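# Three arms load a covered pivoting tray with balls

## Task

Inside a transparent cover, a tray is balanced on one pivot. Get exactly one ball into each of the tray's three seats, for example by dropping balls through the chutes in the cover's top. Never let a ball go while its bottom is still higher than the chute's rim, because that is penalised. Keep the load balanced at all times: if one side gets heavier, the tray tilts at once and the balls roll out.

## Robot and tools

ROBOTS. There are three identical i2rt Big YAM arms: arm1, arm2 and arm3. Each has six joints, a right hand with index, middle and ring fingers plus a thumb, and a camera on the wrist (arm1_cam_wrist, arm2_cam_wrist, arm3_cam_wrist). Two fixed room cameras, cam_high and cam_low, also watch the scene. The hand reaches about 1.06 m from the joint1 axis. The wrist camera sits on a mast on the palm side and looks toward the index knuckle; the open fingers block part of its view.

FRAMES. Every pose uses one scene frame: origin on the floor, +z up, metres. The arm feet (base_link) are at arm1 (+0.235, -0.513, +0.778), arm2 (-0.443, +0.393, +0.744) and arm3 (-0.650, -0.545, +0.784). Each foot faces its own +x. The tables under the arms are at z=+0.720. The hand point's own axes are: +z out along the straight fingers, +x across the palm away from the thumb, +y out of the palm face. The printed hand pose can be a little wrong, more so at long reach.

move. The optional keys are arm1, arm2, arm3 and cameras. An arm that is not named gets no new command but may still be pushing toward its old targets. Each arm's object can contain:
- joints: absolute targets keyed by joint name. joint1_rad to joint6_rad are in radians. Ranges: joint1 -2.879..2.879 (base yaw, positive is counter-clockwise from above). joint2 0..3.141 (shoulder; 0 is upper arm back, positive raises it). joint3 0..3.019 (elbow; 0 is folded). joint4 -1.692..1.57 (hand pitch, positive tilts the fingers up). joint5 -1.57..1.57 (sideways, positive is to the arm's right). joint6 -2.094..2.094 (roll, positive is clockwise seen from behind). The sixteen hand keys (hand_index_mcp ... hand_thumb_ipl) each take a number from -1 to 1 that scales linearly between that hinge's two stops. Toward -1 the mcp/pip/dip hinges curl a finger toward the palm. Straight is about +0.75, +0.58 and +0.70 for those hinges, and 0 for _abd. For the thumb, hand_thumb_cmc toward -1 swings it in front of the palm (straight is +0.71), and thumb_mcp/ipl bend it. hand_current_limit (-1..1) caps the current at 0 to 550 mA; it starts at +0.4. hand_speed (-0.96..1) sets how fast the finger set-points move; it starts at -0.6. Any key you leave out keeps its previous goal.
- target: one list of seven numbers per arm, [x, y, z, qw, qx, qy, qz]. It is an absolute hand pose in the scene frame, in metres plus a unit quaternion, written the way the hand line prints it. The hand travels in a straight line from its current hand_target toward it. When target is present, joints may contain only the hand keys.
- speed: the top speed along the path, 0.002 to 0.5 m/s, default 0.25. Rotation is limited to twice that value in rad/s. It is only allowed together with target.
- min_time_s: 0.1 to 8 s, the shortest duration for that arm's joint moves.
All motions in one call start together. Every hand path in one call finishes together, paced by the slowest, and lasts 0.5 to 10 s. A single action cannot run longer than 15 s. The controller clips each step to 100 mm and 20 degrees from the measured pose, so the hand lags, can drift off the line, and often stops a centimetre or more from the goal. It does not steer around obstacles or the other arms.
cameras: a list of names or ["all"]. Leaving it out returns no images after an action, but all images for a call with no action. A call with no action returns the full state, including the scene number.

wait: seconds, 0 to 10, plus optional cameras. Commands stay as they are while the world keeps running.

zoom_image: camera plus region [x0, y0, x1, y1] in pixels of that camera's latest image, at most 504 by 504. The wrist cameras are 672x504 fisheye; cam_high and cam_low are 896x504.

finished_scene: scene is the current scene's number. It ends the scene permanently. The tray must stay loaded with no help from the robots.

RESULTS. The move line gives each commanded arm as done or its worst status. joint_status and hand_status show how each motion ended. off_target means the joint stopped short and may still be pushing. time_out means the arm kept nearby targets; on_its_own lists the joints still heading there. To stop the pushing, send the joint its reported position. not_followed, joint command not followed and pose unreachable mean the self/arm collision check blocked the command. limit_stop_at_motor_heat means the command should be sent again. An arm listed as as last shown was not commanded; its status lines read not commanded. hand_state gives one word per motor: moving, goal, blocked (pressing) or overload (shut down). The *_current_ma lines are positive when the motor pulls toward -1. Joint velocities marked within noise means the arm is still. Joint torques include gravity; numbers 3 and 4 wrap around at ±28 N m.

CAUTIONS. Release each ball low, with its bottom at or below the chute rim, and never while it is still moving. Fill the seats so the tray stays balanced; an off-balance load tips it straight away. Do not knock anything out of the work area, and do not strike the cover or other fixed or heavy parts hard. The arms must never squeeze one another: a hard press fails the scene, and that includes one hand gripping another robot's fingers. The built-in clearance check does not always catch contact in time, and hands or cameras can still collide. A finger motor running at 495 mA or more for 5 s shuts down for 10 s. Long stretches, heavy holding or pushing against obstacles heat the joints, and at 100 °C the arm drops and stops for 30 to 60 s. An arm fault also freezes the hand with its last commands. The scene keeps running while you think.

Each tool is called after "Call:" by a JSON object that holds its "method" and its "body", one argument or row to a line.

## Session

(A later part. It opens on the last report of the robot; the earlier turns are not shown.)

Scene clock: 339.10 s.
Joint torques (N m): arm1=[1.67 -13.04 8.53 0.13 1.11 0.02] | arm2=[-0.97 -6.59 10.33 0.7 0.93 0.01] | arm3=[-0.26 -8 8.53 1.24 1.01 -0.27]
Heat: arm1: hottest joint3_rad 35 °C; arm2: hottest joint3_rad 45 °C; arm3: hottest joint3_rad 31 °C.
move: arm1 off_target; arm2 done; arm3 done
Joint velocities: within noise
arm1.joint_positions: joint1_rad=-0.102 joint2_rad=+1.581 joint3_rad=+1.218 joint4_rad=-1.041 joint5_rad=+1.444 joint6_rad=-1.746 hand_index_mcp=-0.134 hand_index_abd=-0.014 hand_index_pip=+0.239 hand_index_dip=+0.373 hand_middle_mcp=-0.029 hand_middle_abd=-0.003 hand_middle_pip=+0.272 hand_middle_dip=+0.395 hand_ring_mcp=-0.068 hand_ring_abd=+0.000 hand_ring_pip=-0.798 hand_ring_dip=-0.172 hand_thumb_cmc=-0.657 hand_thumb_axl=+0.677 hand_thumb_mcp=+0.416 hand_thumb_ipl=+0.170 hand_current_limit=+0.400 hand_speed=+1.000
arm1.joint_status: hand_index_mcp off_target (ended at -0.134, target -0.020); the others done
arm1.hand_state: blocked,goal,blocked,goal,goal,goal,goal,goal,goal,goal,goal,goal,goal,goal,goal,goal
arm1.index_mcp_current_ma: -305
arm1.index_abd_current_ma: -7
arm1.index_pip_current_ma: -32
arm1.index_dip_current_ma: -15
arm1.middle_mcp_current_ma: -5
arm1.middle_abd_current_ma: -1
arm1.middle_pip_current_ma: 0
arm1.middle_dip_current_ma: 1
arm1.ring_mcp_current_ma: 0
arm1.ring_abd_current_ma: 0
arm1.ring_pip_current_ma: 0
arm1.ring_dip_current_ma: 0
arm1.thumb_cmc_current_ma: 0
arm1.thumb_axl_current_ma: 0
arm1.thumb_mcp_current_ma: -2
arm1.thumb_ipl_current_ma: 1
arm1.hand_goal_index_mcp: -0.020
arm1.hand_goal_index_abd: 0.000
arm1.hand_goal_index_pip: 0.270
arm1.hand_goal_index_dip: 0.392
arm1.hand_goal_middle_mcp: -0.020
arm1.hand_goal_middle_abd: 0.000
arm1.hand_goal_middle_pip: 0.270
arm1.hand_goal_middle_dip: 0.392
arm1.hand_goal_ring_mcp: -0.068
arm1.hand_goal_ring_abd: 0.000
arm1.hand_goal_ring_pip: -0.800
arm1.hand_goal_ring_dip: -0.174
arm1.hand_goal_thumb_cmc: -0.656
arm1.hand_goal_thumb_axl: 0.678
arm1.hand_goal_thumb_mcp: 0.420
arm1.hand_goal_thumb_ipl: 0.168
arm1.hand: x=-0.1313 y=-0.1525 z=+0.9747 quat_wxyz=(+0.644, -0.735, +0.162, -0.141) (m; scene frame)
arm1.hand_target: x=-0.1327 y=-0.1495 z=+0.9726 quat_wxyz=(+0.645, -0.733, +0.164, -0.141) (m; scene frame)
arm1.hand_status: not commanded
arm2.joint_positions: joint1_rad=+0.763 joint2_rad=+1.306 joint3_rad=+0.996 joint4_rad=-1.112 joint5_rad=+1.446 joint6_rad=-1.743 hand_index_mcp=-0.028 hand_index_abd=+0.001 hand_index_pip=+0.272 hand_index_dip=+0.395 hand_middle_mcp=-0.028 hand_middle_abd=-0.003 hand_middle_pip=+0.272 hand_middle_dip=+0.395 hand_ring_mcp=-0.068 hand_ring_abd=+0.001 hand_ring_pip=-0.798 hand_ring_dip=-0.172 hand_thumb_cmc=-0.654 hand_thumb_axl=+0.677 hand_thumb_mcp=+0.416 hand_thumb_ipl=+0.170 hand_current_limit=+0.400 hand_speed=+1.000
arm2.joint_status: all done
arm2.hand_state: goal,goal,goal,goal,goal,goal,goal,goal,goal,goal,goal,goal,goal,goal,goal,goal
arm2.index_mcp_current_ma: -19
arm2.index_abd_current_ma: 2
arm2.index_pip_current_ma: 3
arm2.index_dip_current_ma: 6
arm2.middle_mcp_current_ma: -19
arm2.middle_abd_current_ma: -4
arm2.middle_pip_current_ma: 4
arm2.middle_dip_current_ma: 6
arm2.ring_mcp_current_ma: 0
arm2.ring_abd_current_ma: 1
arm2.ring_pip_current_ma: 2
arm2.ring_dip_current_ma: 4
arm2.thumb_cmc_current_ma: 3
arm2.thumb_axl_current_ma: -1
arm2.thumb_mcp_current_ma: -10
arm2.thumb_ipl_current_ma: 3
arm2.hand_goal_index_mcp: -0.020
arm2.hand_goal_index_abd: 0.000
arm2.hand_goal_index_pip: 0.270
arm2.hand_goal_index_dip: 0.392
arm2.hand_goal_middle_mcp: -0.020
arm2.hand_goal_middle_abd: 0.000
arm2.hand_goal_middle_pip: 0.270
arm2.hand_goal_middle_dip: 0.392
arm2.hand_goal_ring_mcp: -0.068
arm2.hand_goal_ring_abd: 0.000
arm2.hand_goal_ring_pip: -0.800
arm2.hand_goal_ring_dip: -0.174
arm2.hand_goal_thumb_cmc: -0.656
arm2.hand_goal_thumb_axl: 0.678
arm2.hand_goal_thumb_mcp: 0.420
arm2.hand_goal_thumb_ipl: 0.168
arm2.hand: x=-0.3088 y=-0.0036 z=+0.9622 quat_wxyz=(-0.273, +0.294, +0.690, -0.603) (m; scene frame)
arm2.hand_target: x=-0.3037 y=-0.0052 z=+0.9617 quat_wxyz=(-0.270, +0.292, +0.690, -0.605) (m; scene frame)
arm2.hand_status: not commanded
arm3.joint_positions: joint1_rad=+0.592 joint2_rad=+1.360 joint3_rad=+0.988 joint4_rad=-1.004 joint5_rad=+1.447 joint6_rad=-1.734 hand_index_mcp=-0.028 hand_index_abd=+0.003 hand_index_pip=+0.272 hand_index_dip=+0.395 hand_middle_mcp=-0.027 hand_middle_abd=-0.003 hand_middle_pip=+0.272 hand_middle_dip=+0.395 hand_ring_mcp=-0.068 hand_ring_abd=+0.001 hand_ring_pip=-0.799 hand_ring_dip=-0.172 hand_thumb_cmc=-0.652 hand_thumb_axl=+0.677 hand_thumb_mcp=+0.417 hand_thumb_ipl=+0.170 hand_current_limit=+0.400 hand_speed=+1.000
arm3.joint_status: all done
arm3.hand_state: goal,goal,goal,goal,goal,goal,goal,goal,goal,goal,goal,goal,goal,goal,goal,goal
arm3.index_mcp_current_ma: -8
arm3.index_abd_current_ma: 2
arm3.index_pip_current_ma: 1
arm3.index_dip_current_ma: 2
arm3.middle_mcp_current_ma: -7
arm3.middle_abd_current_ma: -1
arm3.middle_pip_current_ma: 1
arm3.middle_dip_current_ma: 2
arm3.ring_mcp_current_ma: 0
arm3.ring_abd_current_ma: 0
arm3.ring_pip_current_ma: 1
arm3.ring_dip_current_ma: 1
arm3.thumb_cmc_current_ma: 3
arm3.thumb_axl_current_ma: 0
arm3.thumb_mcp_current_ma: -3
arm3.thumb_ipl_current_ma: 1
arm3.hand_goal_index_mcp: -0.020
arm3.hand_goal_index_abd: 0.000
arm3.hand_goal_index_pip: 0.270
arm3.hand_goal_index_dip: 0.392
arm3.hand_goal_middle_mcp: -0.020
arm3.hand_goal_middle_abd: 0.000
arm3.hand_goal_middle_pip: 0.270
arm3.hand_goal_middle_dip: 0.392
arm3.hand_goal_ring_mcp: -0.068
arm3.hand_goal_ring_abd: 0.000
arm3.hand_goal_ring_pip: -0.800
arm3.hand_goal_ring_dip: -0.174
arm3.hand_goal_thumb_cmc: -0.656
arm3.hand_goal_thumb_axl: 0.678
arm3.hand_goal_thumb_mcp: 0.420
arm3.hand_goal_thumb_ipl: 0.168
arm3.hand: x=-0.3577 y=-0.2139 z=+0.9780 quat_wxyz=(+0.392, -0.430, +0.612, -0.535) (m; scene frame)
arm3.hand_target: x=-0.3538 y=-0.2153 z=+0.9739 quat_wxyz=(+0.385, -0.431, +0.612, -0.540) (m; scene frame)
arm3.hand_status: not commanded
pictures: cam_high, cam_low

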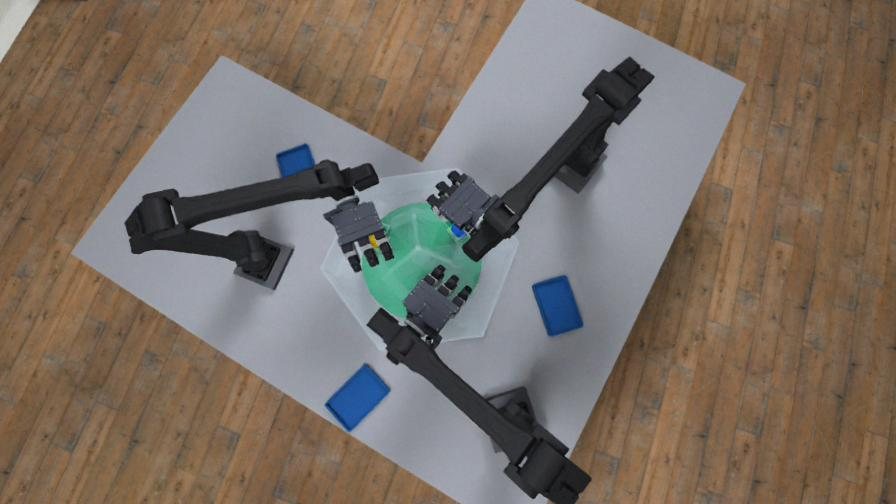

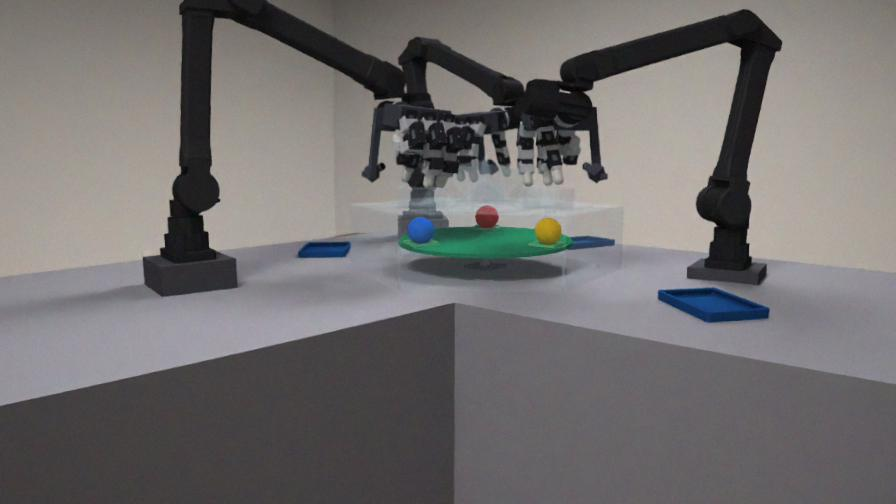

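Call:
{"method": "move", "body": {
  "arm1": {"joints":{"joint2_rad":1.545,"joint3_rad":1.391,"joint4_rad":-1.17,"hand_index_mcp":-0.12},"min_time_s":1.5},
  "arm2": {"joints":{"joint2_rad":1.265,"joint3_rad":1.17,"joint4_rad":-1.242},"min_time_s":1.5},
  "arm3": {"joints":{"joint2_rad":1.325,"joint3_rad":1.16,"joint4_rad":-1.135},"min_time_s":1.5},
  "cameras": ["cam_low"]
}}

Call:
{"method": "zoom_image", "body": {
  "camera": "cam_low",
  "region": [380, 120, 600, 280]
}}

Scene clock: 343.03 s.
Joint torques (N m): arm1=[1.73 -15.33 12.96 -0.55 1 0.03] | arm2=[-1.08 -8.35 15.9 0.12 0.93 0.01] | arm3=[-0.26 -9.47 12.3 0.62 1.01 -0.25]
Heat: arm1: hottest joint3_rad 35 °C; arm2: hottest joint3_rad 45 °C; arm3: hottest joint3_rad 32 °C.
move: arm1 done; arm2 done; arm3 done
Joint velocities: within noise
arm1.joint_positions: joint1_rad=-0.102 joint2_rad=+1.561 joint3_rad=+1.341 joint4_rad=-1.163 joint5_rad=+1.447 joint6_rad=-1.745 hand_index_mcp=-0.130 hand_index_abd=+0.002 hand_index_pip=+0.267 hand_index_dip=+0.389 hand_middle_mcp=-0.029 hand_middle_abd=-0.003 hand_middle_pip=+0.272 hand_middle_dip=+0.395 hand_ring_mcp=-0.068 hand_ring_abd=+0.000 hand_ring_pip=-0.798 hand_ring_dip=-0.172 hand_thumb_cmc=-0.657 hand_thumb_axl=+0.677 hand_thumb_mcp=+0.416 hand_thumb_ipl=+0.170 hand_current_limit=+0.400 hand_speed=+1.000
arm1.joint_status: all done
arm1.hand_state: goal,goal,goal,goal,goal,goal,goal,goal,goal,goal,goal,goal,goal,goal,goal,goal
arm1.index_mcp_current_ma: -6
arm1.index_abd_current_ma: 0
arm1.index_pip_current_ma: -1
arm1.index_dip_current_ma: -1
arm1.middle_mcp_current_ma: -5
arm1.middle_abd_current_ma: -1
arm1.middle_pip_current_ma: 0
arm1.middle_dip_current_ma: 1
arm1.ring_mcp_current_ma: 0
arm1.ring_abd_current_ma: 0
arm1.ring_pip_current_ma: 0
arm1.ring_dip_current_ma: 0
arm1.thumb_cmc_current_ma: 0
arm1.thumb_axl_current_ma: 0
arm1.thumb_mcp_current_ma: -2
arm1.thumb_ipl_current_ma: 0
arm1.hand_goal_index_mcp: -0.120
arm1.hand_goal_index_abd: 0.000
arm1.hand_goal_index_pip: 0.270
arm1.hand_goal_index_dip: 0.392
arm1.hand_goal_middle_mcp: -0.020
arm1.hand_goal_middle_abd: 0.000
arm1.hand_goal_middle_pip: 0.270
arm1.hand_goal_middle_dip: 0.392
arm1.hand_goal_ring_mcp: -0.068
arm1.hand_goal_ring_abd: 0.000
arm1.hand_goal_ring_pip: -0.800
arm1.hand_goal_ring_dip: -0.174
arm1.hand_goal_thumb_cmc: -0.656
arm1.hand_goal_thumb_axl: 0.678
arm1.hand_goal_thumb_mcp: 0.420
arm1.hand_goal_thumb_ipl: 0.168
arm1.hand: x=-0.1411 y=-0.1469 z=+1.0296 quat_wxyz=(+0.646, -0.732, +0.169, -0.133) (m; scene frame)
arm1.hand_target: x=-0.1474 y=-0.1416 z=+1.0584 quat_wxyz=(+0.651, -0.727, +0.189, -0.113) (m; scene frame)
arm1.hand_status: not commanded
arm2.joint_positions: joint1_rad=+0.763 joint2_rad=+1.283 joint3_rad=+1.110 joint4_rad=-1.236 joint5_rad=+1.446 joint6_rad=-1.743 hand_index_mcp=-0.028 hand_index_abd=+0.001 hand_index_pip=+0.272 hand_index_dip=+0.395 hand_middle_mcp=-0.028 hand_middle_abd=-0.003 hand_middle_pip=+0.272 hand_middle_dip=+0.395 hand_ring_mcp=-0.068 hand_ring_abd=+0.001 hand_ring_pip=-0.798 hand_ring_dip=-0.172 hand_thumb_cmc=-0.654 hand_thumb_axl=+0.677 hand_thumb_mcp=+0.416 hand_thumb_ipl=+0.170 hand_current_limit=+0.400 hand_speed=+1.000
arm2.joint_status: all done
arm2.hand_state: goal,goal,goal,goal,goal,goal,goal,goal,goal,goal,goal,goal,goal,goal,goal,goal
arm2.index_mcp_current_ma: -19
arm2.index_abd_current_ma: 2
arm2.index_pip_current_ma: 3
arm2.index_dip_current_ma: 6
arm2.middle_mcp_current_ma: -19
arm2.middle_abd_current_ma: -3
arm2.middle_pip_current_ma: 4
arm2.middle_dip_current_ma: 6
arm2.ring_mcp_current_ma: 0
arm2.ring_abd_current_ma: 1
arm2.ring_pip_current_ma: 2
arm2.ring_dip_current_ma: 4
arm2.thumb_cmc_current_ma: 3
arm2.thumb_axl_current_ma: -1
arm2.thumb_mcp_current_ma: -10
arm2.thumb_ipl_current_ma: 3
arm2.hand_goal_index_mcp: -0.020
arm2.hand_goal_index_abd: 0.000
arm2.hand_goal_index_pip: 0.270
arm2.hand_goal_index_dip: 0.392
arm2.hand_goal_middle_mcp: -0.020
arm2.hand_goal_middle_abd: 0.000
arm2.hand_goal_middle_pip: 0.270
arm2.hand_goal_middle_dip: 0.392
arm2.hand_goal_ring_mcp: -0.068
arm2.hand_goal_ring_abd: 0.000
arm2.hand_goal_ring_pip: -0.800
arm2.hand_goal_ring_dip: -0.174
arm2.hand_goal_thumb_cmc: -0.656
arm2.hand_goal_thumb_axl: 0.678
arm2.hand_goal_thumb_mcp: 0.420
arm2.hand_goal_thumb_ipl: 0.168
arm2.hand: x=-0.3047 y=-0.0084 z=+1.0125 quat_wxyz=(-0.269, +0.298, +0.688, -0.605) (m; scene frame)
arm2.hand_target: x=-0.2956 y=-0.0144 z=+1.0445 quat_wxyz=(-0.243, +0.316, +0.679, -0.617) (m; scene frame)
arm2.hand_status: not commanded
arm3.joint_positions: joint1_rad=+0.592 joint2_rad=+1.328 joint3_rad=+1.123 joint4_rad=-1.127 joint5_rad=+1.447 joint6_rad=-1.734 hand_index_mcp=-0.028 hand_index_abd=+0.003 hand_index_pip=+0.272 hand_index_dip=+0.395 hand_middle_mcp=-0.027 hand_middle_abd=-0.003 hand_middle_pip=+0.272 hand_middle_dip=+0.395 hand_ring_mcp=-0.068 hand_ring_abd=+0.001 hand_ring_pip=-0.799 hand_ring_dip=-0.172 hand_thumb_cmc=-0.653 hand_thumb_axl=+0.677 hand_thumb_mcp=+0.417 hand_thumb_ipl=+0.170 hand_current_limit=+0.400 hand_speed=+1.000
arm3.joint_status: all done
arm3.hand_state: goal,goal,goal,goal,goal,goal,goal,goal,goal,goal,goal,goal,goal,goal,goal,goal
arm3.index_mcp_current_ma: -8
arm3.index_abd_current_ma: 1
arm3.index_pip_current_ma: 1
arm3.index_dip_current_ma: 2
arm3.middle_mcp_current_ma: -7
arm3.middle_abd_current_ma: -1
arm3.middle_pip_current_ma: 1
arm3.middle_dip_current_ma: 2
arm3.ring_mcp_current_ma: 0
arm3.ring_abd_current_ma: 0
arm3.ring_pip_current_ma: 1
arm3.ring_dip_current_ma: 1
arm3.thumb_cmc_current_ma: 2
arm3.thumb_axl_current_ma: 0
arm3.thumb_mcp_current_ma: -3
arm3.thumb_ipl_current_ma: 1
arm3.hand_goal_index_mcp: -0.020
arm3.hand_goal_index_abd: 0.000
arm3.hand_goal_index_pip: 0.270
arm3.hand_goal_index_dip: 0.392
arm3.hand_goal_middle_mcp: -0.020
arm3.hand_goal_middle_abd: 0.000
arm3.hand_goal_middle_pip: 0.270
arm3.hand_goal_middle_dip: 0.392
arm3.hand_goal_ring_mcp: -0.068
arm3.hand_goal_ring_abd: 0.000
arm3.hand_goal_ring_pip: -0.800
arm3.hand_goal_ring_dip: -0.174
arm3.hand_goal_thumb_cmc: -0.656
arm3.hand_goal_thumb_axl: 0.678
arm3.hand_goal_thumb_mcp: 0.420
arm3.hand_goal_thumb_ipl: 0.168
arm3.hand: x=-0.3528 y=-0.2002 z=+1.0408 quat_wxyz=(+0.406, -0.418, +0.621, -0.525) (m; scene frame)
arm3.hand_target: x=-0.3472 y=-0.1973 z=+1.0568 quat_wxyz=(+0.409, -0.410, +0.626, -0.523) (m; scene frame)
arm3.hand_status: not commanded
pictures: cam_low

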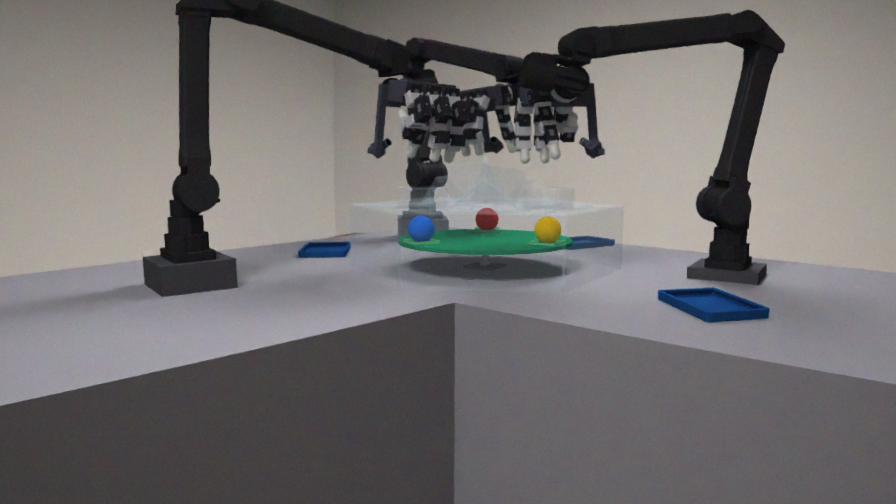

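Scaled by 2.291 from the camera's 896x504 image, which has a finer 1280x720 frame.

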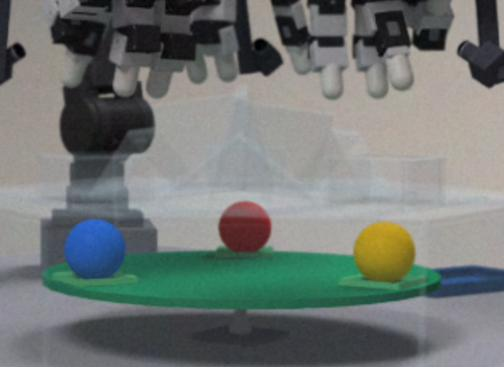

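Call:
{"method": "move", "body": {
  "cameras": ["cam_low"]
}}

Call:
{"method": "zoom_image", "body": {
  "camera": "cam_low",
  "region": [380, 120, 600, 280]
}}

Scene clock: 344.07 s.
Joint torques (N m): arm1=[1.67 -15.33 12.92 -0.54 1 0.03] | arm2=[-1.03 -8.41 15.92 0.12 0.94 0.01] | arm3=[-0.21 -9.23 12.34 0.65 1.01 -0.26]
Heat: arm1: hottest joint3_rad 35 °C; arm2: hottest joint3_rad 45 °C; arm3: hottest joint3_rad 32 °C.
Joint velocities: within noise
arm1.joint_positions: joint1_rad=-0.102 joint2_rad=+1.561 joint3_rad=+1.341 joint4_rad=-1.163 joint5_rad=+1.447 joint6_rad=-1.745 hand_index_mcp=-0.130 hand_index_abd=+0.002 hand_index_pip=+0.267 hand_index_dip=+0.389 hand_middle_mcp=-0.029 hand_middle_abd=-0.003 hand_middle_pip=+0.272 hand_middle_dip=+0.395 hand_ring_mcp=-0.068 hand_ring_abd=+0.000 hand_ring_pip=-0.798 hand_ring_dip=-0.172 hand_thumb_cmc=-0.657 hand_thumb_axl=+0.677 hand_thumb_mcp=+0.416 hand_thumb_ipl=+0.170 hand_current_limit=+0.400 hand_speed=+1.000
arm1.joint_status: all done
arm1.hand_state: goal,goal,goal,goal,goal,goal,goal,goal,goal,goal,goal,goal,goal,goal,goal,goal
arm1.index_mcp_current_ma: -6
arm1.index_abd_current_ma: 0
arm1.index_pip_current_ma: -1
arm1.index_dip_current_ma: -1
arm1.middle_mcp_current_ma: -5
arm1.middle_abd_current_ma: -1
arm1.middle_pip_current_ma: 0
arm1.middle_dip_current_ma: 1
arm1.ring_mcp_current_ma: 0
arm1.ring_abd_current_ma: 0
arm1.ring_pip_current_ma: 0
arm1.ring_dip_current_ma: 0
arm1.thumb_cmc_current_ma: 0
arm1.thumb_axl_current_ma: 0
arm1.thumb_mcp_current_ma: -2
arm1.thumb_ipl_current_ma: 0
arm1.hand_goal_index_mcp: -0.120
arm1.hand_goal_index_abd: 0.000
arm1.hand_goal_index_pip: 0.270
arm1.hand_goal_index_dip: 0.392
arm1.hand_goal_middle_mcp: -0.020
arm1.hand_goal_middle_abd: 0.000
arm1.hand_goal_middle_pip: 0.270
arm1.hand_goal_middle_dip: 0.392
arm1.hand_goal_ring_mcp: -0.068
arm1.hand_goal_ring_abd: 0.000
arm1.hand_goal_ring_pip: -0.800
arm1.hand_goal_ring_dip: -0.174
arm1.hand_goal_thumb_cmc: -0.656
arm1.hand_goal_thumb_axl: 0.678
arm1.hand_goal_thumb_mcp: 0.420
arm1.hand_goal_thumb_ipl: 0.168
arm1.hand: x=-0.1411 y=-0.1469 z=+1.0296 quat_wxyz=(+0.646, -0.732, +0.169, -0.133) (m; scene frame)
arm1.hand_target: x=-0.1474 y=-0.1416 z=+1.0584 quat_wxyz=(+0.651, -0.727, +0.189, -0.113) (m; scene frame)
arm1.hand_status: not commanded
arm2.joint_positions: joint1_rad=+0.763 joint2_rad=+1.283 joint3_rad=+1.110 joint4_rad=-1.236 joint5_rad=+1.446 joint6_rad=-1.743 hand_index_mcp=-0.028 hand_index_abd=+0.001 hand_index_pip=+0.272 hand_index_dip=+0.395 hand_middle_mcp=-0.028 hand_middle_abd=-0.003 hand_middle_pip=+0.272 hand_middle_dip=+0.395 hand_ring_mcp=-0.068 hand_ring_abd=+0.001 hand_ring_pip=-0.798 hand_ring_dip=-0.172 hand_thumb_cmc=-0.654 hand_thumb_axl=+0.677 hand_thumb_mcp=+0.416 hand_thumb_ipl=+0.170 hand_current_limit=+0.400 hand_speed=+1.000
arm2.joint_status: all done
arm2.hand_state: goal,goal,goal,goal,goal,goal,goal,goal,goal,goal,goal,goal,goal,goal,goal,goal
arm2.index_mcp_current_ma: -19
arm2.index_abd_current_ma: 2
arm2.index_pip_current_ma: 3
arm2.index_dip_current_ma: 6
arm2.middle_mcp_current_ma: -19
arm2.middle_abd_current_ma: -3
arm2.middle_pip_current_ma: 4
arm2.middle_dip_current_ma: 6
arm2.ring_mcp_current_ma: 0
arm2.ring_abd_current_ma: 1
arm2.ring_pip_current_ma: 2
arm2.ring_dip_current_ma: 4
arm2.thumb_cmc_current_ma: 3
arm2.thumb_axl_current_ma: -1
arm2.thumb_mcp_current_ma: -10
arm2.thumb_ipl_current_ma: 3
arm2.hand_goal_index_mcp: -0.020
arm2.hand_goal_index_abd: 0.000
arm2.hand_goal_index_pip: 0.270
arm2.hand_goal_index_dip: 0.392
arm2.hand_goal_middle_mcp: -0.020
arm2.hand_goal_middle_abd: 0.000
arm2.hand_goal_middle_pip: 0.270
arm2.hand_goal_middle_dip: 0.392
arm2.hand_goal_ring_mcp: -0.068
arm2.hand_goal_ring_abd: 0.000
arm2.hand_goal_ring_pip: -0.800
arm2.hand_goal_ring_dip: -0.174
arm2.hand_goal_thumb_cmc: -0.656
arm2.hand_goal_thumb_axl: 0.678
arm2.hand_goal_thumb_mcp: 0.420
arm2.hand_goal_thumb_ipl: 0.168
arm2.hand: x=-0.3047 y=-0.0084 z=+1.0125 quat_wxyz=(-0.269, +0.298, +0.688, -0.605) (m; scene frame)
arm2.hand_target: x=-0.2956 y=-0.0144 z=+1.0445 quat_wxyz=(-0.243, +0.316, +0.679, -0.617) (m; scene frame)
arm2.hand_status: not commanded
arm3.joint_positions: joint1_rad=+0.592 joint2_rad=+1.328 joint3_rad=+1.123 joint4_rad=-1.127 joint5_rad=+1.447 joint6_rad=-1.734 hand_index_mcp=-0.028 hand_index_abd=+0.003 hand_index_pip=+0.272 hand_index_dip=+0.395 hand_middle_mcp=-0.027 hand_middle_abd=-0.003 hand_middle_pip=+0.272 hand_middle_dip=+0.395 hand_ring_mcp=-0.068 hand_ring_abd=+0.001 hand_ring_pip=-0.799 hand_ring_dip=-0.172 hand_thumb_cmc=-0.653 hand_thumb_axl=+0.677 hand_thumb_mcp=+0.417 hand_thumb_ipl=+0.170 hand_current_limit=+0.400 hand_speed=+1.000
arm3.joint_status: all done
arm3.hand_state: goal,goal,goal,goal,goal,goal,goal,goal,goal,goal,goal,goal,goal,goal,goal,goal
arm3.index_mcp_current_ma: -8
arm3.index_abd_current_ma: 1
arm3.index_pip_current_ma: 1
arm3.index_dip_current_ma: 2
arm3.middle_mcp_current_ma: -7
arm3.middle_abd_current_ma: -1
arm3.middle_pip_current_ma: 1
arm3.middle_dip_current_ma: 2
arm3.ring_mcp_current_ma: 0
arm3.ring_abd_current_ma: 0
arm3.ring_pip_current_ma: 1
arm3.ring_dip_current_ma: 1
arm3.thumb_cmc_current_ma: 2
arm3.thumb_axl_current_ma: 0
arm3.thumb_mcp_current_ma: -3
arm3.thumb_ipl_current_ma: 1
arm3.hand_goal_index_mcp: -0.020
arm3.hand_goal_index_abd: 0.000
arm3.hand_goal_index_pip: 0.270
arm3.hand_goal_index_dip: 0.392
arm3.hand_goal_middle_mcp: -0.020
arm3.hand_goal_middle_abd: 0.000
arm3.hand_goal_middle_pip: 0.270
arm3.hand_goal_middle_dip: 0.392
arm3.hand_goal_ring_mcp: -0.068
arm3.hand_goal_ring_abd: 0.000
arm3.hand_goal_ring_pip: -0.800
arm3.hand_goal_ring_dip: -0.174
arm3.hand_goal_thumb_cmc: -0.656
arm3.hand_goal_thumb_axl: 0.678
arm3.hand_goal_thumb_mcp: 0.420
arm3.hand_goal_thumb_ipl: 0.168
arm3.hand: x=-0.3528 y=-0.2002 z=+1.0408 quat_wxyz=(+0.406, -0.418, +0.621, -0.525) (m; scene frame)
arm3.hand_target: x=-0.3471 y=-0.1973 z=+1.0568 quat_wxyz=(+0.409, -0.410, +0.626, -0.523) (m; scene frame)
arm3.hand_status: not commanded
pictures: cam_low

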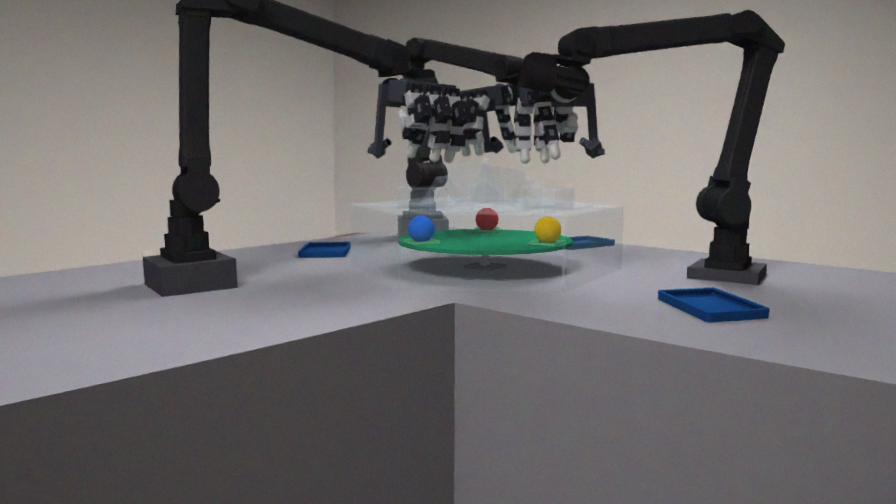

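Scaled by 2.291 from the camera's 896x504 image, which has a finer 1280x720 frame.

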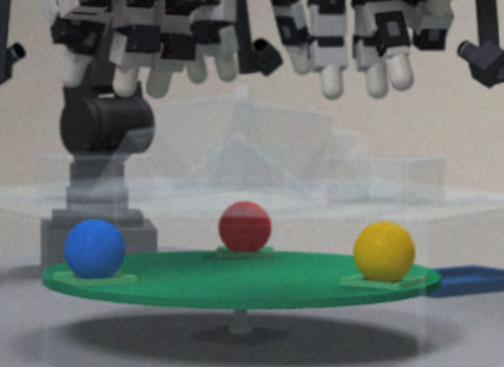

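Stable: all three balls are seated and the tray is level.

Call:
{"method": "finished_scene", "body": {
  "scene": 3
}}

The scene is finished: the task was done.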